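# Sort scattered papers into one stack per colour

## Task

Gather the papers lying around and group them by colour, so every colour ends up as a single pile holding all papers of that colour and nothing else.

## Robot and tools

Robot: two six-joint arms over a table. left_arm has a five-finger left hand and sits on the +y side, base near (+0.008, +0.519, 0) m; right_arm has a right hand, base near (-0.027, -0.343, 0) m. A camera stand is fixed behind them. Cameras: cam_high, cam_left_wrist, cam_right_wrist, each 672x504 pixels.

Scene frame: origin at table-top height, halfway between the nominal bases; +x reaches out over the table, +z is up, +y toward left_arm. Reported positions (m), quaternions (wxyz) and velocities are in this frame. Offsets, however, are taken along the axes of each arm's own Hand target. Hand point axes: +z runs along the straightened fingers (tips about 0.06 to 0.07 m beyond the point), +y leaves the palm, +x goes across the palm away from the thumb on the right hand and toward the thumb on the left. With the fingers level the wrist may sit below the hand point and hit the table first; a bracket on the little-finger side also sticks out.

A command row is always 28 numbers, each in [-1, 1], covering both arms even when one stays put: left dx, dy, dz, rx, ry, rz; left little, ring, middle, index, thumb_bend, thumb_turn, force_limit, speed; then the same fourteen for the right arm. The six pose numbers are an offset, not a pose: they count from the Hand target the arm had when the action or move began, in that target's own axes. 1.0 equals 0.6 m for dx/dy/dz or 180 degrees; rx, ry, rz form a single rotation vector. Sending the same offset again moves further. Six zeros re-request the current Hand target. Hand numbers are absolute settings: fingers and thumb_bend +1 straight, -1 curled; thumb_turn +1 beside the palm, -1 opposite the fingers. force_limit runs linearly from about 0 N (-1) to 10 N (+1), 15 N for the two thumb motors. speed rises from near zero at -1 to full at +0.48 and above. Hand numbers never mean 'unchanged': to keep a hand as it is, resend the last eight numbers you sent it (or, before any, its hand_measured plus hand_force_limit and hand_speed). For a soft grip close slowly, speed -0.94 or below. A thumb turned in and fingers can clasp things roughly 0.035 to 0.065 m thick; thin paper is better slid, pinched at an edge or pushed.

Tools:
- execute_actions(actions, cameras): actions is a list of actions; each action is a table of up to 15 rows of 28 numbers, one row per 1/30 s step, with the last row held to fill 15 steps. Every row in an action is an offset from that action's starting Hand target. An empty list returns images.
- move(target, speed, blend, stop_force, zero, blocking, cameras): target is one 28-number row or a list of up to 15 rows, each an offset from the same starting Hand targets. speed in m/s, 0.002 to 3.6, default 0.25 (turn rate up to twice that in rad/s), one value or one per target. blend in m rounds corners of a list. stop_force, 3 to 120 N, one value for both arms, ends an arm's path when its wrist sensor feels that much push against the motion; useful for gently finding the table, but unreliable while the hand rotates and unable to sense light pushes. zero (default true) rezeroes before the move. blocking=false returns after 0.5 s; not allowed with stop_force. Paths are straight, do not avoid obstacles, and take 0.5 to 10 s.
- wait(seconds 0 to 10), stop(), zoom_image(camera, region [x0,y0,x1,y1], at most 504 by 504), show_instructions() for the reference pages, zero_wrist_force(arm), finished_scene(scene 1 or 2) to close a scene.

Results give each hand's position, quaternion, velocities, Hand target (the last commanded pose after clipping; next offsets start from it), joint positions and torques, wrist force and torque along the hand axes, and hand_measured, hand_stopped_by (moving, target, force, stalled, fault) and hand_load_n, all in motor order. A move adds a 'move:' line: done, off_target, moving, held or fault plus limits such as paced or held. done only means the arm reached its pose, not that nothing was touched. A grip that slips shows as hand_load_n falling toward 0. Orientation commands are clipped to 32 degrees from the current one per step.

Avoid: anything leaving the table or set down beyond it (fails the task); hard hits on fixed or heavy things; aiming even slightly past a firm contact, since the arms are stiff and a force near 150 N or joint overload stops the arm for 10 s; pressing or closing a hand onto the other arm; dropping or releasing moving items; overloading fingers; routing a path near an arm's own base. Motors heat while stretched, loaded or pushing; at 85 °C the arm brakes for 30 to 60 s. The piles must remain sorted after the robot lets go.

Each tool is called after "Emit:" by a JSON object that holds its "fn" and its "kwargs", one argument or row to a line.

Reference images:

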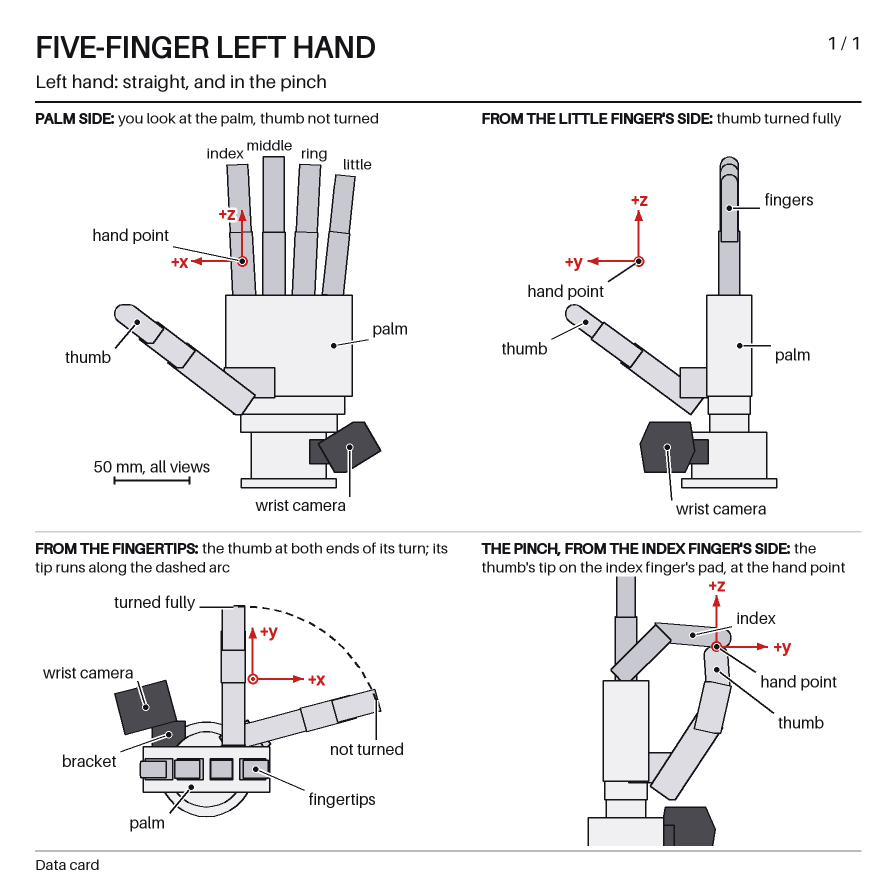

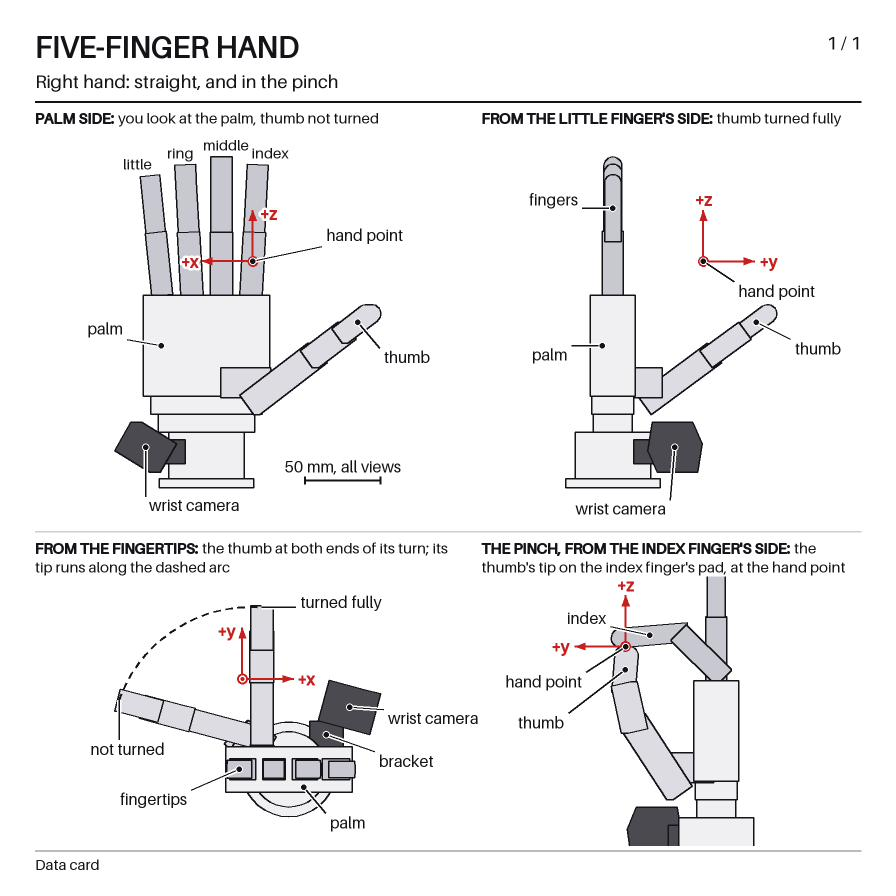

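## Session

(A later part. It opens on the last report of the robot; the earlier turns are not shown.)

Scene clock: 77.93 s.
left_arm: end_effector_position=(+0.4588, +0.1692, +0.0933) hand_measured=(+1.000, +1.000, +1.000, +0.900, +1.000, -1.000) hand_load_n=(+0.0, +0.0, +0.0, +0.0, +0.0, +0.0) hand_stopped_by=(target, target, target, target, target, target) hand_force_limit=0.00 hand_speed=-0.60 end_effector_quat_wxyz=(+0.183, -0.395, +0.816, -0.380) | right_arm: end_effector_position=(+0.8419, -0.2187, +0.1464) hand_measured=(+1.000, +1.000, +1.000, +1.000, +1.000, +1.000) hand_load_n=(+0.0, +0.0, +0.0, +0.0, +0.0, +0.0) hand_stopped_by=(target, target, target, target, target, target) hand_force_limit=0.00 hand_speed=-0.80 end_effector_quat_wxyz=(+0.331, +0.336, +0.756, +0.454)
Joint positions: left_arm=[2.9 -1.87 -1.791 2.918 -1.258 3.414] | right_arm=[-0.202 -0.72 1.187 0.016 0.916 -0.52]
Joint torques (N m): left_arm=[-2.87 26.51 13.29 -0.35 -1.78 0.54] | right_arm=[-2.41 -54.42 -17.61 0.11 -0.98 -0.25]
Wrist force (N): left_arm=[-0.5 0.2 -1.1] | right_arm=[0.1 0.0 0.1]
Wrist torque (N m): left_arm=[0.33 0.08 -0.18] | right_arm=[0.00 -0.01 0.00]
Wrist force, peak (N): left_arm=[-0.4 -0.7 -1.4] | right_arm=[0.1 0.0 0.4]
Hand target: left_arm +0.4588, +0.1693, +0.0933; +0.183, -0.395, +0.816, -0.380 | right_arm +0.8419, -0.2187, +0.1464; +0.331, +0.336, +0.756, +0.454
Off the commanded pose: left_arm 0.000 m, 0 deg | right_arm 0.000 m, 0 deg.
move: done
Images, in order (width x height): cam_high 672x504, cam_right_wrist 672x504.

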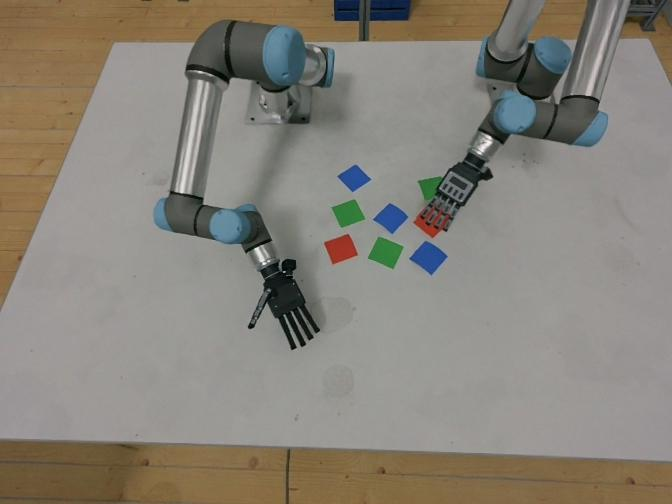

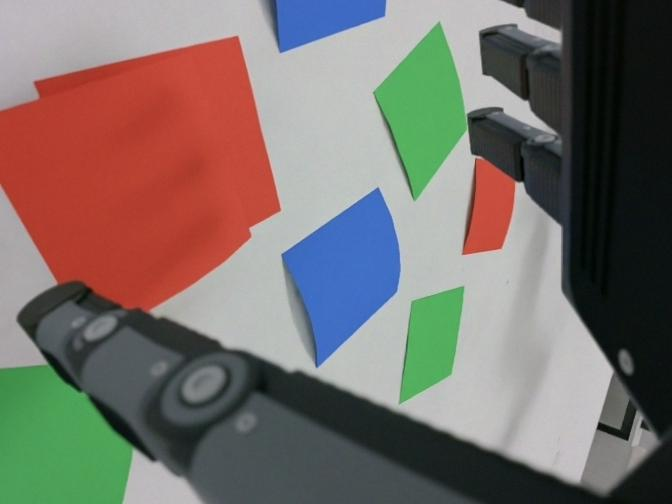

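Emit:
{"fn": "move", "kwargs": {
  "target": [
    [0.1115,0.1288,-0.0680,0,-0.2277,-0.1910,1,1,1,0.6,1,-1,0,-0.4,0,0,0,0,0,0,1,1,1,1,1,1,0,-0.8]
  ],
  "speed": 0.2,
  "cameras": ["cam_high","cam_right_wrist"]
}}

Emit:
{"fn": "zoom_image", "kwargs": {
  "camera": "cam_high",
  "region": [370, 150, 490, 270]
}}

Scene clock: 81.30 s.
left_arm: end_effector_position=(+0.3537, +0.1671, +0.0606) hand_measured=(+1.000, +1.000, +1.000, +0.600, +1.000, -1.000) hand_load_n=(-0.5, +0.0, +0.0, +0.0, +0.0, +0.0) hand_stopped_by=(target, target, target, target, target, target) hand_force_limit=0.00 hand_speed=-0.40 end_effector_quat_wxyz=(-0.335, +0.720, -0.552, +0.256) | right_arm: end_effector_position=(+0.8419, -0.2187, +0.1464) hand_measured=(+1.000, +1.000, +1.000, +1.000, +1.000, +1.000) hand_load_n=(+0.0, +0.0, +0.0, +0.5, +0.0, +0.0) hand_stopped_by=(target, target, target, target, target, target) hand_force_limit=0.00 hand_speed=-0.80 end_effector_quat_wxyz=(+0.331, +0.336, +0.756, +0.454)
Joint positions: left_arm=[2.405 -1.953 -1.835 2.775 -2.279 2.335] | right_arm=[-0.202 -0.72 1.187 0.016 0.916 -0.52]
Joint torques (N m): left_arm=[6.98 30.39 8.98 -1.66 0.07 -1.29] | right_arm=[-3.47 -54.57 -15.65 0.22 -1.06 -0.32]
Wrist force (N): left_arm=[0.2 0.4 -0.8] | right_arm=[0.2 0.1 0.2]
Wrist torque (N m): left_arm=[0.36 -0.04 -0.23] | right_arm=[0.00 -0.03 0.01]
Wrist force, peak (N): left_arm=[0.1 1.1 -0.9] | right_arm=[0.4 0.2 0.3]
Hand target: left_arm +0.3537, +0.1671, +0.0606; -0.335, +0.720, -0.552, +0.256 | right_arm +0.8419, -0.2187, +0.1464; +0.331, +0.336, +0.756, +0.454
Off the commanded pose: left_arm 0.000 m, 0 deg | right_arm 0.000 m, 0 deg.
move: done
Images, in order (width x height): cam_high 672x504, cam_right_wrist 672x504.

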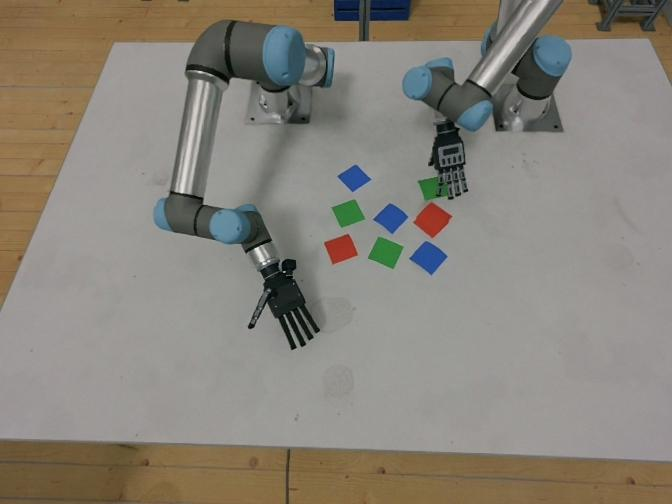

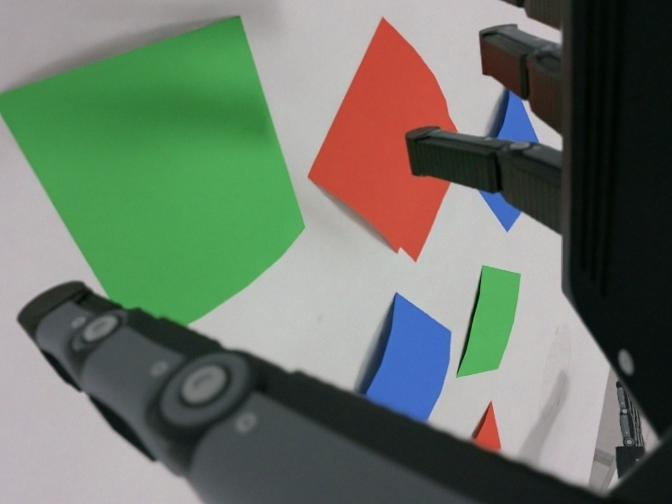

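Scaled by 4.200 from the camera's 672x504 image, which has a finer 960x720 frame.

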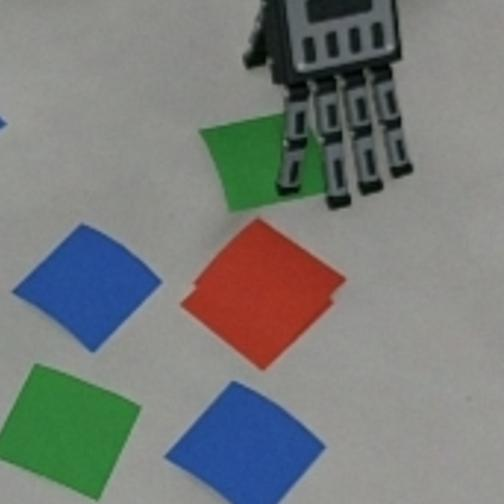

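Emit:
{"fn": "move", "kwargs": {
  "target": [
    [0,0.0472,0.0396,0,0,0,1,1,1,0.6,1,-1,0,-0.4,0,0,0,0,0,0,1,1,1,1,1,1,0,-0.8]
  ],
  "speed": 0.08,
  "cameras": ["cam_right_wrist"]
}}

Scene clock: 82.37 s.
left_arm: end_effector_position=(+0.3536, +0.1672, +0.0236) hand_measured=(+1.000, +1.000, +1.000, +0.600, +1.000, -1.000) hand_load_n=(+0.0, +0.0, +0.0, +0.0, +0.0, +0.0) hand_stopped_by=(target, target, target, target, target, target) hand_force_limit=0.00 hand_speed=-0.40 end_effector_quat_wxyz=(-0.335, +0.720, -0.552, +0.256) | right_arm: end_effector_position=(+0.8419, -0.2187, +0.1464) hand_measured=(+1.000, +1.000, +1.000, +1.000, +1.000, +1.000) hand_load_n=(+0.0, +0.0, +0.5, +0.0, +0.5, +0.0) hand_stopped_by=(target, target, target, target, target, target) hand_force_limit=0.00 hand_speed=-0.80 end_effector_quat_wxyz=(+0.331, +0.336, +0.756, +0.454)
Joint positions: left_arm=[2.405 -2.011 -1.867 2.864 -2.279 2.335] | right_arm=[-0.202 -0.72 1.187 0.016 0.916 -0.52]
Joint torques (N m): left_arm=[-10.32 30.96 22.13 -2.09 -3.11 1.42] | right_arm=[-4.6 -55.1 -17.27 0.2 -1.05 -0.33]
Wrist force (N): left_arm=[0.3 0.3 -0.8] | right_arm=[0.1 0.0 0.1]
Wrist torque (N m): left_arm=[0.33 -0.05 -0.15] | right_arm=[0.00 -0.02 0.01]
Wrist force, peak (N): left_arm=[0.4 1.3 -0.5] | right_arm=[0.3 0.1 0.2]
Hand target: left_arm +0.3536, +0.1671, +0.0236; -0.335, +0.720, -0.552, +0.256 | right_arm +0.8419, -0.2187, +0.1464; +0.331, +0.336, +0.756, +0.454
Off the commanded pose: left_arm 0.000 m, 0 deg | right_arm 0.000 m, 0 deg.
move: done
Images, in order (width x height): cam_right_wrist 672x504.

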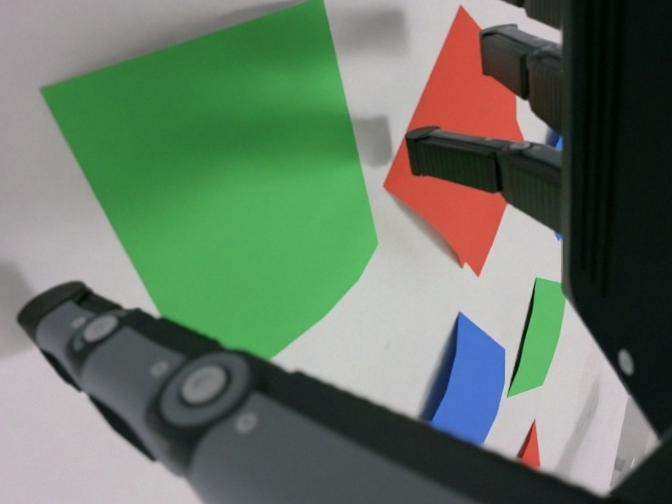

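Emit:
{"fn": "move", "kwargs": {
  "target": [
    [-0.0147,-0.0019,0.0023,0,0,0,1,1,1,0.6,1,-1,0,-0.4,0,0,0,0,0,0,1,1,1,1,1,1,0,-0.8]
  ],
  "speed": 0.03
}}

Emit:
{"fn": "move", "kwargs": {
  "target": [
    [0,0.0102,0.0086,0,0,0,1,1,1,0.6,1,-1,0,-0.4,0,0,0,0,0,0,1,1,1,1,1,1,0,-0.8]
  ],
  "speed": 0.008,
  "stop_force": 3,
  "cameras": ["cam_right_wrist"]
}}

Scene clock: 83.67 s.
left_arm: end_effector_position=(+0.3531, +0.1762, +0.0236) hand_measured=(+1.000, +1.000, +1.000, +0.600, +1.000, -1.000) hand_load_n=(+0.0, +0.0, +0.0, +0.0, +0.0, +0.0) hand_stopped_by=(target, target, target, target, target, target) hand_force_limit=0.00 hand_speed=-0.40 end_effector_quat_wxyz=(-0.335, +0.720, -0.552, +0.256) end_effector_velocity=(+0.000, -0.001, +0.001) end_effector_angular_velocity=(+0.001, +0.001, +0.000) | right_arm: end_effector_position=(+0.8419, -0.2187, +0.1464) hand_measured=(+1.000, +1.000, +1.000, +1.000, +1.000, +1.000) hand_load_n=(+0.0, +0.0, +0.0, +0.0, +0.0, +0.0) hand_stopped_by=(target, target, target, target, target, target) hand_force_limit=0.00 hand_speed=-0.80 end_effector_quat_wxyz=(+0.331, +0.336, +0.756, +0.454)
Joint positions: left_arm=[2.421 -1.992 -1.894 2.884 -2.27 2.353] | right_arm=[-0.202 -0.72 1.187 0.016 0.916 -0.52]
Joint velocities: left_arm=[-0.001 -0.001 0.004 -0.005 0 0] | right_arm=[within noise]
Joint torques (N m): left_arm=[-10.17 24.39 21.45 -2.89 0.18 -0.64] | right_arm=[-3.95 -54.95 -18.1 0.22 -1.03 -0.24]
Wrist force (N): left_arm=[0.2 0.6 -0.9] | right_arm=[0.1 0.1 0.1]
Wrist torque (N m): left_arm=[0.38 -0.04 -0.22] | right_arm=[0.01 -0.02 0.00]
Wrist force, peak (N): left_arm=[0.5 0.6 -1.1] | right_arm=[0.4 0.1 0.1]
Hand target: left_arm +0.3531, +0.1761, +0.0236; -0.335, +0.720, -0.552, +0.256 | right_arm +0.8419, -0.2187, +0.1464; +0.331, +0.336, +0.756, +0.454
Off the commanded pose: left_arm 0.000 m, 0 deg | right_arm 0.000 m, 0 deg.
move: done

Scene clock: 85.53 s.
left_arm: end_effector_position=(+0.3531, +0.1761, +0.0170) hand_measured=(+1.000, +1.000, +1.000, +0.600, +1.000, -1.000) hand_load_n=(+0.0, +0.0, +0.0, +0.0, +0.0, +0.0) hand_stopped_by=(target, target, target, target, target, target) hand_force_limit=0.00 hand_speed=-0.40 end_effector_quat_wxyz=(-0.335, +0.720, -0.552, +0.256) | right_arm: end_effector_position=(+0.8419, -0.2187, +0.1464) hand_measured=(+1.000, +1.000, +1.000, +1.000, +1.000, +1.000) hand_load_n=(+0.0, +0.0, +0.0, +0.0, +0.0, -0.5) hand_stopped_by=(target, target, target, target, target, target) hand_force_limit=0.00 hand_speed=-0.80 end_effector_quat_wxyz=(+0.331, +0.336, +0.756, +0.454)
Joint positions: left_arm=[2.421 -2.003 -1.898 2.9 -2.27 2.353] | right_arm=[-0.202 -0.72 1.187 0.016 0.916 -0.52]
Joint torques (N m): left_arm=[-9.45 34.03 19.94 -2.99 0.73 -1.06] | right_arm=[-3.48 -55.29 -16.77 0.15 -1.08 -0.16]
Wrist force (N): left_arm=[0.1 -2.8 -3.3] | right_arm=[0.1 0.0 0.3]
Wrist torque (N m): left_arm=[0.10 -0.04 -0.17] | right_arm=[-0.02 -0.03 0.00]
Wrist force, peak (N): left_arm=[0.5 -8.4 -7.3] | right_arm=[0.4 0.0 0.3]
Hand target: left_arm +0.3531, +0.1761, +0.0170; -0.335, +0.720, -0.552, +0.256 (not the last commanded pose) | right_arm +0.8419, -0.2187, +0.1464; +0.331, +0.336, +0.756, +0.454
Off the commanded pose: left_arm 0.001 m, 0 deg | right_arm 0.000 m, 0 deg.
move: contact (left_arm)
Images, in order (width x height): cam_right_wrist 672x504.

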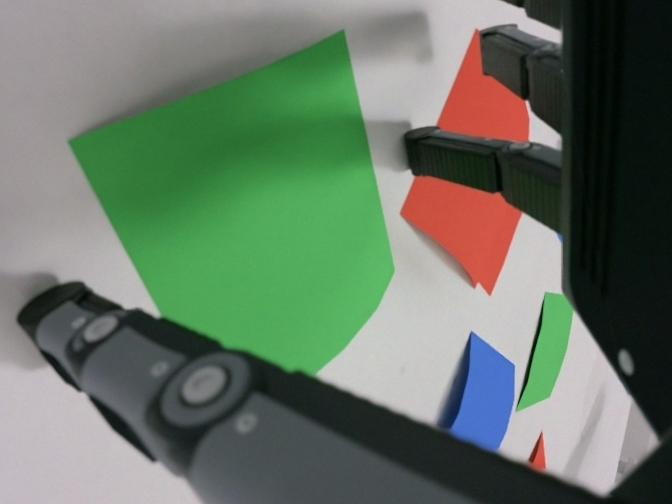

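Emit:
{"fn": "move", "kwargs": {
  "target": [
    [0,-0.0086,-0.0072,0,0,0,1,1,1,0.6,1,-1,0,-0.4,0,0,0,0,0,0,1,1,1,1,1,1,0,-0.8],
    [0,-0.0086,-0.0072,0,-0.0128,-0.0107,1,1,1,0.6,1,-1,0,-0.4,0,0,0,0,0,0,1,1,1,1,1,1,0,-0.8]
  ],
  "speed": 0.05,
  "cameras": ["cam_right_wrist"]
}}

Scene clock: 87.47 s.
left_arm: end_effector_position=(+0.3531, +0.1760, +0.0238) hand_measured=(+1.000, +1.000, +1.000, +0.600, +1.000, -1.000) hand_load_n=(+0.0, -0.5, -0.5, +0.0, +0.0, +0.0) hand_stopped_by=(target, target, target, target, target, target) hand_force_limit=0.00 hand_speed=-0.40 end_effector_quat_wxyz=(-0.341, +0.734, -0.533, +0.247) | right_arm: end_effector_position=(+0.8419, -0.2187, +0.1464) hand_measured=(+1.000, +1.000, +1.000, +1.000, +1.000, +1.000) hand_load_n=(+0.0, +0.0, +0.0, +0.0, +0.0, +0.0) hand_stopped_by=(target, target, target, target, target, target) hand_force_limit=0.00 hand_speed=-0.80 end_effector_quat_wxyz=(+0.331, +0.336, +0.756, +0.454)
Joint positions: left_arm=[2.406 -2.019 -1.865 2.832 -2.305 2.277] | right_arm=[-0.202 -0.72 1.187 0.016 0.916 -0.52]
Joint torques (N m): left_arm=[8.19 35.86 9.11 -0.09 2.06 2.97] | right_arm=[-2.67 -55.44 -17.06 0.23 -1 -0.22]
Wrist force (N): left_arm=[0.1 0.2 -0.8] | right_arm=[0.2 0.1 0.2]
Wrist torque (N m): left_arm=[0.34 -0.03 -0.20] | right_arm=[0.01 -0.04 0.01]
Wrist force, peak (N): left_arm=[0.1 -2.8 -3.3] | right_arm=[0.4 0.1 0.3]
Hand target: left_arm +0.3531, +0.1761, +0.0238; -0.341, +0.734, -0.533, +0.247 | right_arm +0.8419, -0.2187, +0.1464; +0.331, +0.336, +0.756, +0.454
Off the commanded pose: left_arm 0.000 m, 0 deg | right_arm 0.000 m, 0 deg.
move: done
Images, in order (width x height): cam_right_wrist 672x504.

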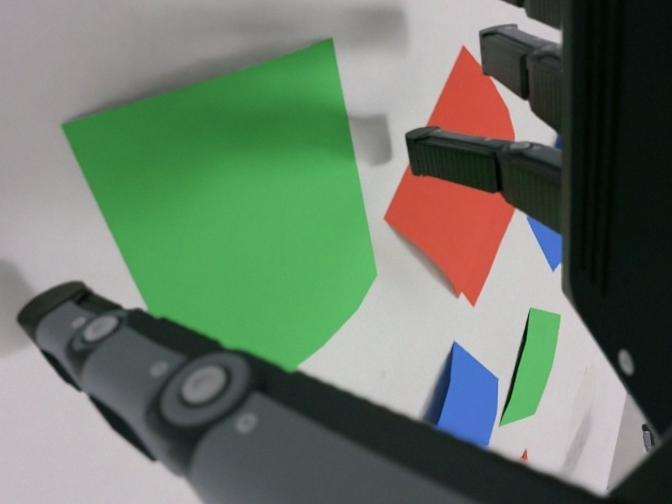

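Emit:
{"fn": "move", "kwargs": {
  "target": [
    [0.0042,-0.0014,0.0017,0,0,0,1,1,1,0.6,1,-1,0,-0.4,0,0,0,0,0,0,1,1,1,1,1,1,0,-0.8]
  ],
  "speed": 0.03
}}

Emit:
{"fn": "move", "kwargs": {
  "target": [
    [0,0.0102,0.0086,0,0,0,1,1,1,0.6,1,-1,0,-0.4,0,0,0,0,0,0,1,1,1,1,1,1,0,-0.8]
  ],
  "speed": 0.008,
  "stop_force": 3,
  "cameras": ["cam_right_wrist"]
}}

Scene clock: 88.33 s.
left_arm: end_effector_position=(+0.3552, +0.1741, +0.0237) hand_measured=(+1.000, +1.000, +1.000, +0.600, +1.000, -1.000) hand_load_n=(+0.0, +0.0, +0.0, +0.0, +0.0, +0.0) hand_stopped_by=(target, target, target, target, target, target) hand_force_limit=0.00 hand_speed=-0.40 end_effector_quat_wxyz=(-0.341, +0.734, -0.533, +0.247) | right_arm: end_effector_position=(+0.8419, -0.2187, +0.1464) hand_measured=(+1.000, +1.000, +1.000, +1.000, +1.000, +1.000) hand_load_n=(+0.0, +0.0, +0.0, +0.0, +0.0, +0.0) hand_stopped_by=(target, target, target, target, target, target) hand_force_limit=0.00 hand_speed=-0.80 end_effector_quat_wxyz=(+0.331, +0.336, +0.756, +0.454)
Joint positions: left_arm=[2.407 -2.024 -1.857 2.829 -2.305 2.277] | right_arm=[-0.202 -0.72 1.187 0.016 0.916 -0.52]
Joint torques (N m): left_arm=[-1.53 30.45 11.35 -2.46 -0.31 -1.72] | right_arm=[-3.23 -55.05 -16.23 0.31 -1.05 -0.12]
Wrist force (N): left_arm=[0.1 0.4 -0.9] | right_arm=[0.3 0.2 0.2]
Wrist torque (N m): left_arm=[0.38 -0.03 -0.21] | right_arm=[0.02 -0.05 0.02]
Wrist force, peak (N): left_arm=[0.1 0.4 -1.1] | right_arm=[0.0 0.2 0.4]
Hand target: left_arm +0.3551, +0.1741, +0.0237; -0.341, +0.734, -0.533, +0.247 | right_arm +0.8419, -0.2187, +0.1464; +0.331, +0.336, +0.756, +0.454
Off the commanded pose: left_arm 0.000 m, 0 deg | right_arm 0.000 m, 0 deg.
move: done

Scene clock: 90.20 s.
left_arm: end_effector_position=(+0.3551, +0.1741, +0.0171) hand_measured=(+1.000, +1.000, +1.000, +0.600, +1.000, -1.000) hand_load_n=(+0.0, +0.0, +0.0, +0.0, +0.0, +0.0) hand_stopped_by=(target, target, target, target, target, target) hand_force_limit=0.00 hand_speed=-0.40 end_effector_quat_wxyz=(-0.341, +0.734, -0.533, +0.247) | right_arm: end_effector_position=(+0.8419, -0.2187, +0.1464) hand_measured=(+1.000, +1.000, +1.000, +1.000, +1.000, +1.000) hand_load_n=(+0.0, +0.0, +0.0, +0.0, +0.0, +0.0) hand_stopped_by=(target, target, target, target, target, target) hand_force_limit=0.00 hand_speed=-0.80 end_effector_quat_wxyz=(+0.331, +0.336, +0.756, +0.454)
Joint positions: left_arm=[2.407 -2.035 -1.862 2.845 -2.305 2.277] | right_arm=[-0.202 -0.72 1.187 0.016 0.916 -0.52]
Joint torques (N m): left_arm=[-10.01 34.66 20.36 -3.02 -0.55 -1.54] | right_arm=[-3.62 -54.24 -16.79 0.17 -1.27 -0.51]
Wrist force (N): left_arm=[0.1 -3.0 -3.0] | right_arm=[0.0 0.1 0.2]
Wrist torque (N m): left_arm=[0.08 -0.03 -0.17] | right_arm=[0.01 -0.01 -0.01]
Wrist force, peak (N): left_arm=[0.4 -8.8 -6.8] | right_arm=[0.3 0.2 0.3]
Hand target: left_arm +0.3551, +0.1741, +0.0171; -0.341, +0.734, -0.533, +0.247 (not the last commanded pose) | right_arm +0.8419, -0.2187, +0.1464; +0.331, +0.336, +0.756, +0.454
Off the commanded pose: left_arm 0.001 m, 0 deg | right_arm 0.000 m, 0 deg.
move: contact (left_arm)
Images, in order (width x height): cam_right_wrist 672x504.

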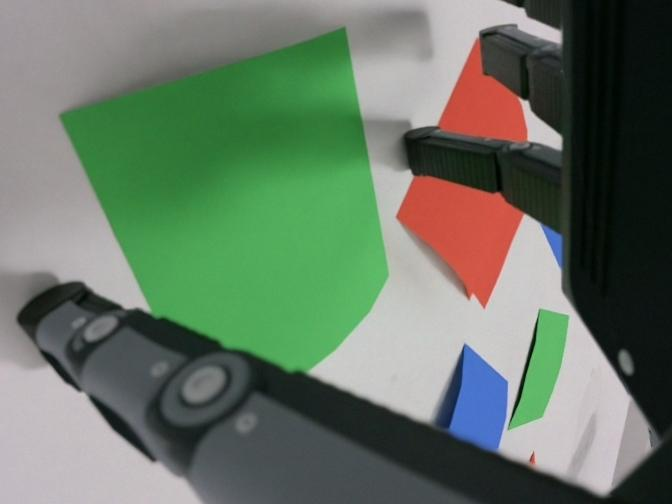

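Emit:
{"fn": "move", "kwargs": {
  "target": [
    [0,-0.0041,-0.0034,0.0172,0,0,1,1,1,0.6,1,-1,0,-0.4,0,0,0,0,0,0,1,1,1,1,1,1,0,-0.8],
    [0,-0.0041,-0.0034,0.0172,0,0,1,1,1,0.38,1,-1,0,-0.4,0,0,0,0,0,0,1,1,1,1,1,1,0,-0.8]
  ],
  "speed": 0.02,
  "cameras": ["cam_right_wrist"]
}}

Emit:
{"fn": "move", "kwargs": {
  "target": [0,0,0,0,0,0,1,1,1,0.3,1,-1,0,-0.4,0,0,0,0,0,0,1,1,1,1,1,1,0,-0.8],
  "speed": 0.02,
  "cameras": ["cam_right_wrist"]
}}

Scene clock: 93.50 s.
left_arm: end_effector_position=(+0.3551, +0.1741, +0.0202) hand_measured=(+1.000, +1.000, +1.000, +0.380, +1.000, -1.000) hand_load_n=(+0.0, +0.0, +0.0, +0.0, +0.0, +0.0) hand_stopped_by=(target, target, target, target, target, target) hand_force_limit=0.00 hand_speed=-0.40 end_effector_quat_wxyz=(-0.361, +0.724, -0.526, +0.262) | right_arm: end_effector_position=(+0.8419, -0.2187, +0.1464) hand_measured=(+1.000, +1.000, +1.000, +1.000, +1.000, +1.000) hand_load_n=(+0.0, -0.5, +0.0, +0.0, +0.0, +0.0) hand_stopped_by=(target, target, target, target, target, target) hand_force_limit=0.00 hand_speed=-0.80 end_effector_quat_wxyz=(+0.331, +0.336, +0.756, +0.454)
Joint positions: left_arm=[2.382 -2.034 -1.874 2.884 -2.359 2.281] | right_arm=[-0.202 -0.72 1.187 0.016 0.916 -0.52]
Joint torques (N m): left_arm=[9.96 36.25 20.43 -3.1 1.84 1.62] | right_arm=[-4.29 -54.97 -16.56 0.13 -1.14 -0.41]
Wrist force (N): left_arm=[0.2 0.4 -0.9] | right_arm=[0.1 0.1 0.2]
Wrist torque (N m): left_arm=[0.36 -0.02 -0.22] | right_arm=[0.01 -0.03 0.01]
Wrist force, peak (N): left_arm=[0.5 -3.0 -3.1] | right_arm=[0.2 0.3 0.3]
Hand target: left_arm +0.3552, +0.1741, +0.0203; -0.361, +0.724, -0.526, +0.262 | right_arm +0.8419, -0.2187, +0.1464; +0.331, +0.336, +0.756, +0.454
Off the commanded pose: left_arm 0.000 m, 0 deg | right_arm 0.000 m, 0 deg.
move: done
Images, in order (width x height): cam_right_wrist 672x504.

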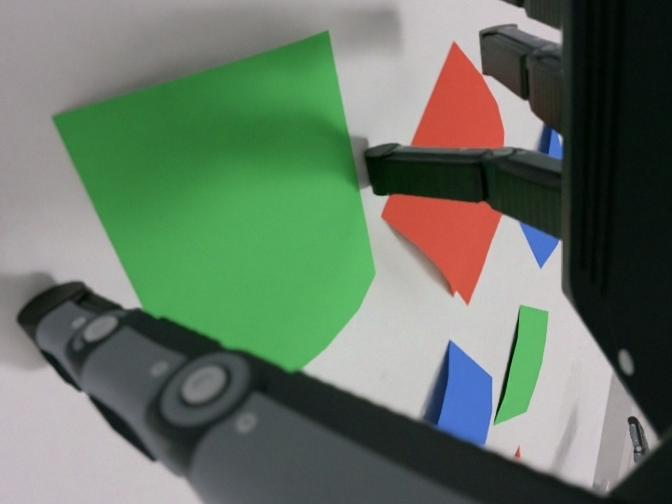

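Scene clock: 94.00 s.
left_arm: end_effector_position=(+0.3552, +0.1741, +0.0203) hand_measured=(+1.000, +1.000, +1.000, +0.300, +1.000, -1.000) hand_load_n=(+0.0, -0.5, +0.0, +0.0, +0.0, +0.0) hand_stopped_by=(target, target, target, target, target, target) hand_force_limit=0.00 hand_speed=-0.40 end_effector_quat_wxyz=(-0.361, +0.724, -0.526, +0.262) | right_arm: end_effector_position=(+0.8419, -0.2187, +0.1464) hand_measured=(+1.000, +1.000, +1.000, +1.000, +1.000, +1.000) hand_load_n=(+0.0, +0.0, +0.0, +0.0, +0.0, +0.0) hand_stopped_by=(target, target, target, target, target, target) hand_force_limit=0.00 hand_speed=-0.80 end_effector_quat_wxyz=(+0.331, +0.336, +0.756, +0.454)
Joint positions: left_arm=[2.382 -2.034 -1.873 2.884 -2.359 2.281] | right_arm=[-0.202 -0.72 1.187 0.016 0.916 -0.52]
Joint torques (N m): left_arm=[9.83 35.7 21.01 -2.8 1.38 0.08] | right_arm=[-4.87 -55.65 -16.74 0.13 -1.15 -0.48]
Wrist force (N): left_arm=[0.0 0.6 -1.0] | right_arm=[0.1 0.0 0.1]
Wrist torque (N m): left_arm=[0.39 0.00 -0.23] | right_arm=[-0.01 -0.02 0.00]
Wrist force, peak (N): left_arm=[0.0 0.6 -1.0] | right_arm=[0.4 0.2 0.0]
Hand target: left_arm +0.3552, +0.1741, +0.0203; -0.361, +0.724, -0.526, +0.262 | right_arm +0.8419, -0.2187, +0.1464; +0.331, +0.336, +0.756, +0.454
Off the commanded pose: left_arm 0.000 m, 0 deg | right_arm 0.000 m, 0 deg.
move: done
Images, in order (width x height): cam_right_wrist 672x504.

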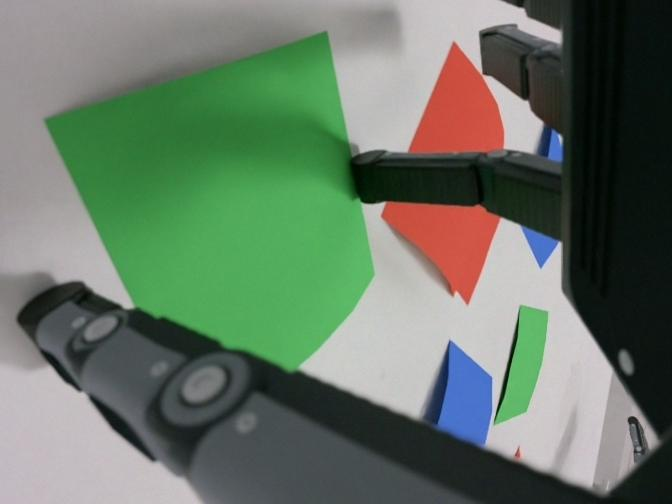

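Emit:
{"fn": "move", "kwargs": {
  "target": [
    [0,0,0,0,0,0,1,1,1,0.37,1,-1,0,-0.4,0,0,0,0,0,0,1,1,1,1,1,1,0,-0.8],
    [0,0.0006,0.00045,0,0,0,1,1,1,0.37,1,-1,0,-0.4,0,0,0,0,0,0,1,1,1,1,1,1,0,-0.8],
    [0,0.0006,0.00045,0,0,0,1,1,1,0.25,1,-1,0,-0.4,0,0,0,0,0,0,1,1,1,1,1,1,0,-0.8]
  ],
  "speed": 0.02,
  "cameras": ["cam_right_wrist"]
}}

Emit:
{"fn": "move", "kwargs": {
  "target": [0,0,0,0,0,0,1,1,1,0.2,1,-1,0,-0.4,0,0,0,0,0,0,1,1,1,1,1,1,0,-0.8],
  "speed": 0.02,
  "cameras": ["cam_right_wrist"]
}}

Scene clock: 95.87 s.
left_arm: end_effector_position=(+0.3552, +0.1741, +0.0198) hand_measured=(+1.000, +1.000, +1.000, +0.252, +1.000, -1.000) hand_load_n=(+0.0, +0.0, +0.0, +4.0, +0.0, +0.5) hand_stopped_by=(target, target, target, target, target, target) hand_force_limit=0.00 hand_speed=-0.40 end_effector_quat_wxyz=(-0.361, +0.724, -0.526, +0.262) | right_arm: end_effector_position=(+0.8419, -0.2187, +0.1464) hand_measured=(+1.000, +1.000, +1.000, +1.000, +1.000, +1.000) hand_load_n=(+0.0, +0.0, +0.0, +0.0, +0.0, +0.0) hand_stopped_by=(target, target, target, target, target, target) hand_force_limit=0.00 hand_speed=-0.80 end_effector_quat_wxyz=(+0.331, +0.336, +0.756, +0.454)
Joint positions: left_arm=[2.382 -2.035 -1.874 2.885 -2.359 2.281] | right_arm=[-0.202 -0.72 1.187 0.016 0.916 -0.52]
Joint torques (N m): left_arm=[7.74 21.32 3.84 -0.88 -0.18 -1.77] | right_arm=[-3.99 -54.71 -15.83 0.14 -1.11 -0.44]
Wrist force (N): left_arm=[0.6 -12.6 -6.4] | right_arm=[0.1 0.1 0.1]
Wrist torque (N m): left_arm=[0.01 -0.07 -0.11] | right_arm=[0.01 -0.02 0.00]
Wrist force, peak (N): left_arm=[0.7 -13.0 -6.5] | right_arm=[0.2 0.1 0.4]
Hand target: left_arm +0.3552, +0.1741, +0.0198; -0.361, +0.724, -0.526, +0.262 | right_arm +0.8419, -0.2187, +0.1464; +0.331, +0.336, +0.756, +0.454
Off the commanded pose: left_arm 0.000 m, 0 deg | right_arm 0.000 m, 0 deg.
move: done
Images, in order (width x height): cam_right_wrist 672x504.

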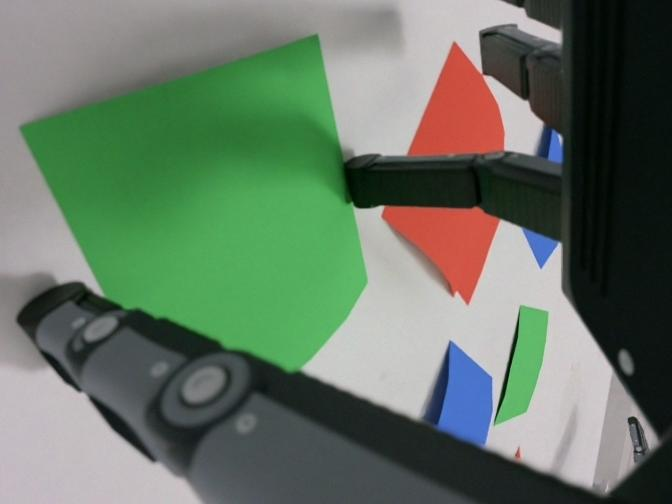

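Scene clock: 96.37 s.
left_arm: end_effector_position=(+0.3552, +0.1741, +0.0198) hand_measured=(+1.000, +1.000, +1.000, +0.206, +1.000, -1.000) hand_load_n=(+0.0, +0.0, +0.0, +3.0, +0.0, +0.5) hand_stopped_by=(target, target, target, force, target, target) hand_force_limit=0.00 hand_speed=-0.40 end_effector_quat_wxyz=(-0.361, +0.724, -0.526, +0.262) | right_arm: end_effector_position=(+0.8419, -0.2187, +0.1464) hand_measured=(+1.000, +1.000, +1.000, +1.000, +1.000, +1.000) hand_load_n=(+0.5, +0.0, +0.0, +0.0, +0.0, +0.0) hand_stopped_by=(target, target, target, target, target, target) hand_force_limit=0.00 hand_speed=-0.80 end_effector_quat_wxyz=(+0.331, +0.336, +0.756, +0.454)
Joint positions: left_arm=[2.382 -2.035 -1.874 2.885 -2.359 2.281] | right_arm=[-0.202 -0.72 1.187 0.016 0.916 -0.52]
Joint torques (N m): left_arm=[7.23 21.12 3.24 -1.7 -0.52 -1.82] | right_arm=[-3.93 -55.13 -15.97 0.13 -1.01 -0.36]
Wrist force (N): left_arm=[0.6 -15.5 -9.7] | right_arm=[0.1 0.2 0.1]
Wrist torque (N m): left_arm=[0.04 -0.09 -0.09] | right_arm=[0.02 -0.02 0.01]
Wrist force, peak (N): left_arm=[0.4 -16.5 -8.3] | right_arm=[0.4 0.1 0.1]
Hand target: left_arm +0.3552, +0.1741, +0.0198; -0.361, +0.724, -0.526, +0.262 | right_arm +0.8419, -0.2187, +0.1464; +0.331, +0.336, +0.756, +0.454
Off the commanded pose: left_arm 0.000 m, 0 deg | right_arm 0.000 m, 0 deg.
move: done
Images, in order (width x height): cam_right_wrist 672x504.

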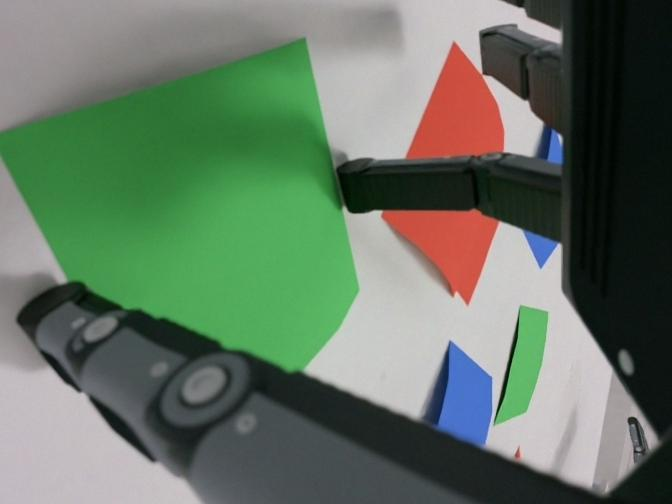

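Emit:
{"fn": "move", "kwargs": {
  "target": [0,0,0,-0.001,0,0,1,1,1,0.14,1,-1,0.2,-0.4,0,0,0,0,0,0,1,1,1,1,1,1,0,-0.8],
  "speed": 0.02,
  "cameras": ["cam_right_wrist"]
}}

Emit:
{"fn": "move", "kwargs": {
  "target": [
    [0,0.0003,0.0002,-0.001,0,0,1,1,1,0.08,1,-1,0.2,-0.4,0,0,0,0,0,0,1,1,1,1,1,1,0,-0.8]
  ],
  "speed": 0.02,
  "cameras": ["cam_right_wrist"]
}}

Scene clock: 97.20 s.
left_arm: end_effector_position=(+0.3552, +0.1741, +0.0198) hand_measured=(+1.000, +1.000, +1.000, +0.142, +1.000, -1.000) hand_load_n=(+0.0, +0.0, +0.0, +4.0, +0.0, +0.0) hand_stopped_by=(target, target, target, target, target, target) hand_force_limit=0.20 hand_speed=-0.40 end_effector_quat_wxyz=(-0.360, +0.725, -0.526, +0.261) | right_arm: end_effector_position=(+0.8419, -0.2187, +0.1464) hand_measured=(+1.000, +1.000, +1.000, +1.000, +1.000, +1.000) hand_load_n=(+0.0, +0.0, +0.0, +0.0, +0.0, +0.0) hand_stopped_by=(target, target, target, target, target, target) hand_force_limit=0.00 hand_speed=-0.80 end_effector_quat_wxyz=(+0.331, +0.336, +0.756, +0.454)
Joint positions: left_arm=[2.383 -2.034 -1.873 2.882 -2.356 2.281] | right_arm=[-0.202 -0.72 1.187 0.016 0.916 -0.52]
Joint torques (N m): left_arm=[6.53 30.25 15.01 -3.36 3.26 -1.88] | right_arm=[-4.76 -55.51 -16.27 0.12 -1.25 -0.38]
Wrist force (N): left_arm=[0.5 -14.2 -5.9] | right_arm=[0.1 0.2 0.2]
Wrist torque (N m): left_arm=[0.31 -0.03 -0.09] | right_arm=[0.02 -0.02 0.01]
Wrist force, peak (N): left_arm=[1.8 -17.2 -8.6] | right_arm=[0.3 0.2 0.3]
Hand target: left_arm +0.3552, +0.1741, +0.0198; -0.360, +0.725, -0.526, +0.261 | right_arm +0.8419, -0.2187, +0.1464; +0.331, +0.336, +0.756, +0.454
Off the commanded pose: left_arm 0.000 m, 0 deg | right_arm 0.000 m, 0 deg.
move: done
Images, in order (width x height): cam_right_wrist 672x504.

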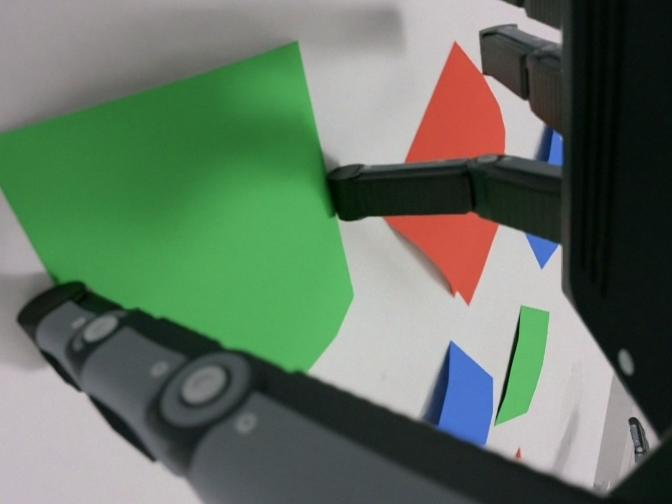

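Scene clock: 97.90 s.
left_arm: end_effector_position=(+0.3552, +0.1741, +0.0196) hand_measured=(+1.000, +1.000, +1.000, +0.080, +1.000, -1.000) hand_load_n=(+0.0, +0.0, +0.0, +0.5, -0.5, +0.0) hand_stopped_by=(target, target, target, target, target, target) hand_force_limit=0.20 hand_speed=-0.40 end_effector_quat_wxyz=(-0.359, +0.726, -0.527, +0.260) | right_arm: end_effector_position=(+0.8419, -0.2187, +0.1464) hand_measured=(+1.000, +1.000, +1.000, +1.000, +1.000, +1.000) hand_load_n=(+0.0, +0.0, +0.0, +0.0, +0.0, +0.0) hand_stopped_by=(target, target, target, target, target, target) hand_force_limit=0.00 hand_speed=-0.80 end_effector_quat_wxyz=(+0.331, +0.336, +0.756, +0.454)
Joint positions: left_arm=[2.385 -2.034 -1.872 2.88 -2.352 2.28] | right_arm=[-0.202 -0.72 1.187 0.016 0.916 -0.52]
Joint torques (N m): left_arm=[7.66 22.02 17.73 -3.08 2.24 -2.02] | right_arm=[-4.19 -55.06 -16.48 0.28 -1.32 -0.61]
Wrist force (N): left_arm=[0.8 -7.8 -4.0] | right_arm=[0.1 -0.1 0.3]
Wrist torque (N m): left_arm=[0.13 -0.05 -0.05] | right_arm=[-0.03 -0.03 0.00]
Wrist force, peak (N): left_arm=[0.5 -14.5 -5.9] | right_arm=[0.3 0.1 0.3]
Hand target: left_arm +0.3552, +0.1741, +0.0196; -0.359, +0.726, -0.527, +0.260 | right_arm +0.8419, -0.2187, +0.1464; +0.331, +0.336, +0.756, +0.454
Off the commanded pose: left_arm 0.000 m, 0 deg | right_arm 0.000 m, 0 deg.
move: done
Images, in order (width x height): cam_right_wrist 672x504.

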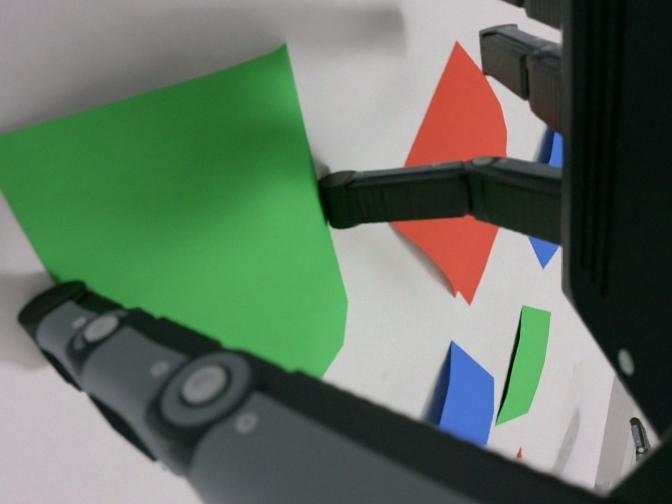

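Emit:
{"fn": "move", "kwargs": {
  "target": [
    [0,0.0003,0.0002,-0.0015,0,0,1,1,1,0.03,1,-1,0,-0.4,0,0,0,0,0,0,1,1,1,1,1,1,0,-0.8],
    [0,0.0007,0.0005,-0.003,0,0,1,1,1,0.0,1,-1,0,-0.4,0,0,0,0,0,0,1,1,1,1,1,1,0,-0.8]
  ],
  "speed": 0.02,
  "cameras": ["cam_right_wrist"]
}}

Emit:
{"fn": "move", "kwargs": {
  "target": [
    [0,0.0007,0.0005,-0.0035,0,0,1,1,1,-0.05,1,-1,0,-0.4,0,0,0,0,0,0,1,1,1,1,1,1,0,-0.8],
    [0,0.0015,0.0011,-0.0085,0,0,1,1,1,-0.1,1,-1,0,-0.4,0,0,0,0,0,0,1,1,1,1,1,1,0,-0.8]
  ],
  "speed": 0.02,
  "cameras": ["cam_right_wrist"]
}}

Scene clock: 99.97 s.
left_arm: end_effector_position=(+0.3551, +0.1741, +0.0191) hand_measured=(+1.000, +1.000, +1.000, +0.000, +1.000, -1.000) hand_load_n=(+0.0, -0.5, +0.0, +0.0, -2.0, +0.0) hand_stopped_by=(target, target, target, target, target, target) hand_force_limit=0.00 hand_speed=-0.40 end_effector_quat_wxyz=(-0.355, +0.727, -0.528, +0.258) | right_arm: end_effector_position=(+0.8419, -0.2187, +0.1464) hand_measured=(+1.000, +1.000, +1.000, +1.000, +1.000, +1.000) hand_load_n=(+0.0, +0.0, +0.0, +0.0, +0.0, +0.0) hand_stopped_by=(target, target, target, target, target, target) hand_force_limit=0.00 hand_speed=-0.80 end_effector_quat_wxyz=(+0.331, +0.336, +0.756, +0.454)
Joint positions: left_arm=[2.389 -2.034 -1.87 2.872 -2.343 2.279] | right_arm=[-0.202 -0.72 1.187 0.016 0.916 -0.52]
Joint torques (N m): left_arm=[-0.5 22.79 10.4 -0.61 -0.53 -1.43] | right_arm=[-4.04 -54.21 -16.42 0.32 -1.28 -0.24]
Wrist force (N): left_arm=[0.6 -4.4 -1.8] | right_arm=[0.2 0.1 0.1]
Wrist torque (N m): left_arm=[0.06 -0.06 -0.03] | right_arm=[0.01 -0.04 0.02]
Wrist force, peak (N): left_arm=[0.6 -11.3 -4.9] | right_arm=[0.4 0.0 0.2]
Hand target: left_arm +0.3551, +0.1741, +0.0191; -0.355, +0.727, -0.528, +0.258 | right_arm +0.8419, -0.2187, +0.1464; +0.331, +0.336, +0.756, +0.454
Off the commanded pose: left_arm 0.000 m, 0 deg | right_arm 0.000 m, 0 deg.
move: done
Images, in order (width x height): cam_right_wrist 672x504.

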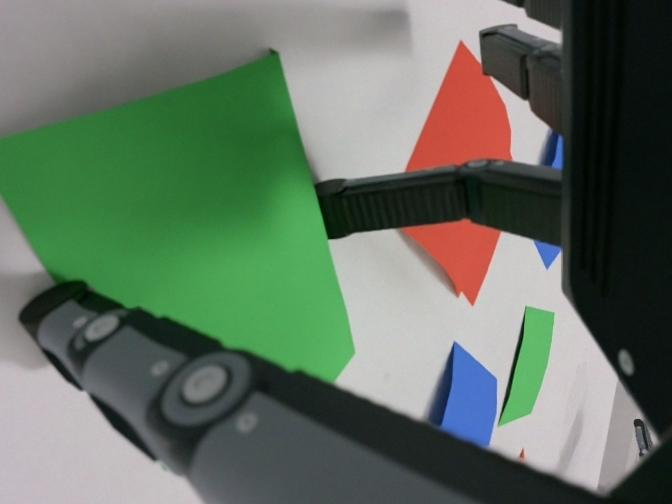

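Scene clock: 101.90 s.
left_arm: end_effector_position=(+0.3551, +0.1741, +0.0180) hand_measured=(+1.000, +1.000, +1.000, -0.100, +1.000, -1.000) hand_load_n=(+0.0, +0.0, +0.0, +0.0, +0.0, +0.5) hand_stopped_by=(target, target, target, target, target, target) hand_force_limit=0.00 hand_speed=-0.40 end_effector_quat_wxyz=(-0.346, +0.732, -0.531, +0.251) | right_arm: end_effector_position=(+0.8419, -0.2187, +0.1464) hand_measured=(+1.000, +1.000, +1.000, +1.000, +1.000, +1.000) hand_load_n=(+0.0, +0.0, +0.0, +0.0, +0.0, +0.5) hand_stopped_by=(target, target, target, target, target, target) hand_force_limit=0.00 hand_speed=-0.80 end_effector_quat_wxyz=(+0.331, +0.336, +0.756, +0.454)
Joint positions: left_arm=[2.401 -2.034 -1.864 2.852 -2.317 2.277] | right_arm=[-0.202 -0.72 1.187 0.016 0.916 -0.52]
Joint torques (N m): left_arm=[-11.7 25.68 6.46 0.24 -3.43 -0.84] | right_arm=[-4.25 -54.09 -15.45 0.19 -1.26 -0.39]
Wrist force (N): left_arm=[0.3 0.0 -0.7] | right_arm=[0.2 0.0 0.2]
Wrist torque (N m): left_arm=[0.29 -0.03 -0.09] | right_arm=[0.00 -0.04 0.01]
Wrist force, peak (N): left_arm=[0.5 -10.0 -4.6] | right_arm=[0.4 0.2 0.3]
Hand target: left_arm +0.3551, +0.1741, +0.0180; -0.346, +0.732, -0.531, +0.251 | right_arm +0.8419, -0.2187, +0.1464; +0.331, +0.336, +0.756, +0.454
Off the commanded pose: left_arm 0.000 m, 0 deg | right_arm 0.000 m, 0 deg.
move: done
Images, in order (width x height): cam_right_wrist 672x504.

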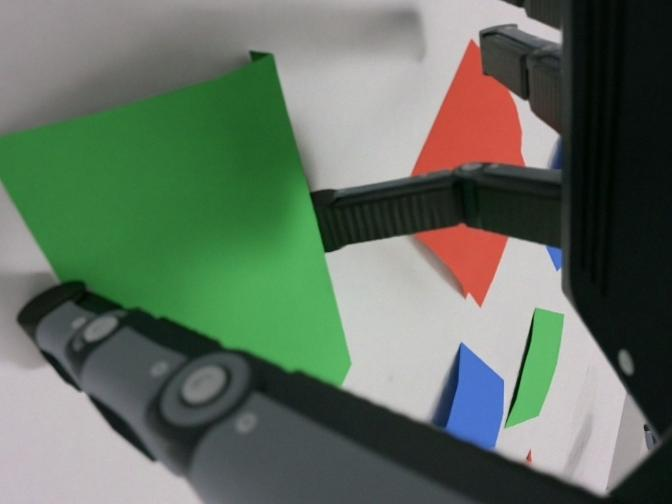

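Emit:
{"fn": "move", "kwargs": {
  "target": [
    [0,0.0008,0.0007,-0.0055,0,0,1,1,1,-0.15,1,-1,0,-0.4,0,0,0,0,0,0,1,1,1,1,1,1,0,-0.8],
    [0,0.0002,0.0003,-0.0055,0,0,1,1,1,-0.18,0.85,-1,-0.5,-0.6,0,0,0,0,0,0,1,1,1,1,1,1,0,-0.8]
  ],
  "speed": 0.02,
  "cameras": ["cam_right_wrist"]
}}

Emit:
{"fn": "move", "kwargs": {
  "target": [
    [0,0,0,-0.0158,0,0,1,1,1,-0.2,0.7,-1,-0.5,-0.6,0,0,0,0,0,0,1,1,1,1,1,1,0,-0.8],
    [0,0.0038,0.0037,-0.0158,0,0,1,1,1,-0.2,0.7,-1,-0.5,-0.6,0,0,0,0,0,0,1,1,1,1,1,1,0,-0.8]
  ],
  "speed": 0.02,
  "cameras": ["cam_right_wrist"]
}}

Scene clock: 104.10 s.
left_arm: end_effector_position=(+0.3552, +0.1741, +0.0178) hand_measured=(+1.000, +1.000, +1.000, -0.180, +0.850, -1.000) hand_load_n=(+0.0, +0.0, +0.0, +0.0, +0.0, +0.0) hand_stopped_by=(target, target, target, target, target, target) hand_force_limit=-0.50 hand_speed=-0.60 end_effector_quat_wxyz=(-0.339, +0.735, -0.533, +0.246) | right_arm: end_effector_position=(+0.8419, -0.2187, +0.1464) hand_measured=(+1.000, +1.000, +1.000, +1.000, +1.000, +1.000) hand_load_n=(+0.5, +0.0, +0.0, +0.0, +0.0, +0.0) hand_stopped_by=(target, target, target, target, target, target) hand_force_limit=0.00 hand_speed=-0.80 end_effector_quat_wxyz=(+0.331, +0.336, +0.756, +0.454)
Joint positions: left_arm=[2.409 -2.033 -1.86 2.838 -2.299 2.277] | right_arm=[-0.202 -0.72 1.187 0.016 0.916 -0.52]
Joint torques (N m): left_arm=[-9.91 33.36 21.1 -2.38 -2.51 2.9] | right_arm=[-3.6 -54.35 -14.83 0.2 -1.3 -0.44]
Wrist force (N): left_arm=[0.5 0.2 -0.9] | right_arm=[0.0 0.0 0.3]
Wrist torque (N m): left_arm=[0.36 -0.09 -0.09] | right_arm=[-0.02 0.00 -0.01]
Wrist force, peak (N): left_arm=[0.3 0.2 -1.2] | right_arm=[0.4 0.3 0.2]
Hand target: left_arm +0.3552, +0.1741, +0.0177; -0.339, +0.735, -0.533, +0.246 | right_arm +0.8419, -0.2187, +0.1464; +0.331, +0.336, +0.756, +0.454
Off the commanded pose: left_arm 0.000 m, 0 deg | right_arm 0.000 m, 0 deg.
move: done
Images, in order (width x height): cam_right_wrist 672x504.

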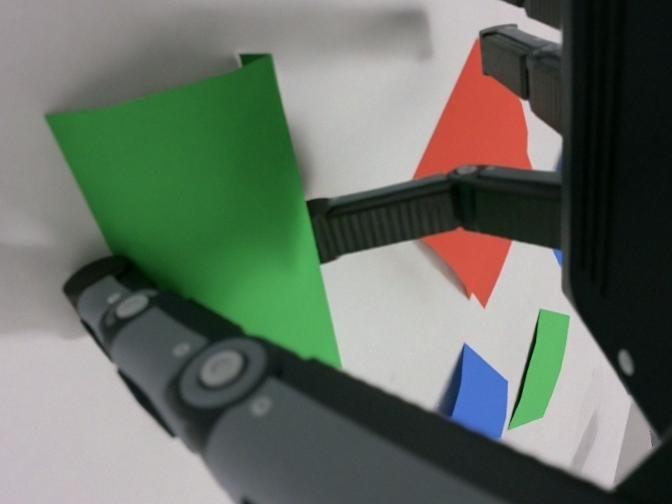

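Scene clock: 106.30 s.
left_arm: end_effector_position=(+0.3554, +0.1742, +0.0145) hand_measured=(+1.000, +1.000, +1.000, -0.200, +0.700, -1.000) hand_load_n=(+0.0, +0.0, +0.0, +0.0, +0.0, +0.0) hand_stopped_by=(target, target, target, target, target, target) hand_force_limit=-0.50 hand_speed=-0.60 end_effector_quat_wxyz=(-0.321, +0.743, -0.539, +0.233) | right_arm: end_effector_position=(+0.8419, -0.2187, +0.1464) hand_measured=(+1.000, +1.000, +1.000, +1.000, +1.000, +1.000) hand_load_n=(+0.0, +0.0, +0.0, +0.0, +0.0, +0.0) hand_stopped_by=(target, target, target, target, target, target) hand_force_limit=0.00 hand_speed=-0.80 end_effector_quat_wxyz=(+0.331, +0.336, +0.756, +0.454)
Joint positions: left_arm=[2.433 -2.036 -1.849 2.805 -2.25 2.277] | right_arm=[-0.202 -0.72 1.187 0.016 0.916 -0.52]
Joint torques (N m): left_arm=[10.18 30.92 9.6 -1.3 0.01 3.24] | right_arm=[-3.63 -55.46 -16.4 0.04 -1.36 -0.51]
Wrist force (N): left_arm=[0.7 0.3 -1.0] | right_arm=[0.2 0.0 0.0]
Wrist torque (N m): left_arm=[0.37 -0.11 -0.13] | right_arm=[0.00 -0.04 0.01]
Wrist force, peak (N): left_arm=[0.6 0.3 -1.2] | right_arm=[0.2 0.2 0.4]
Hand target: left_arm +0.3554, +0.1742, +0.0146; -0.321, +0.743, -0.539, +0.233 | right_arm +0.8419, -0.2187, +0.1464; +0.331, +0.336, +0.756, +0.454
Off the commanded pose: left_arm 0.000 m, 0 deg | right_arm 0.000 m, 0 deg.
move: done
Images, in order (width x height): cam_right_wrist 672x504.

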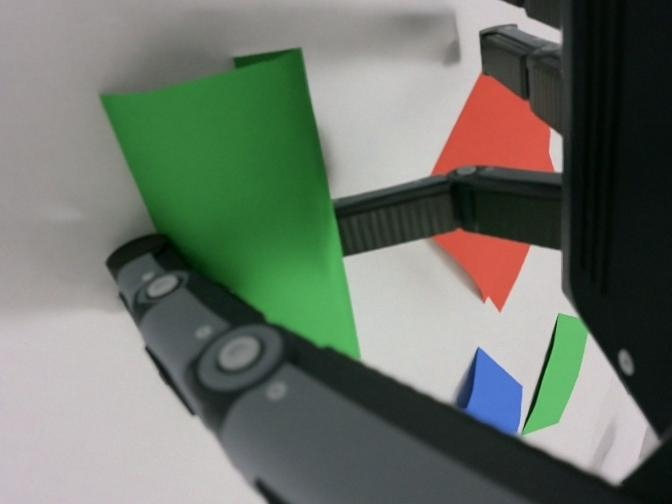

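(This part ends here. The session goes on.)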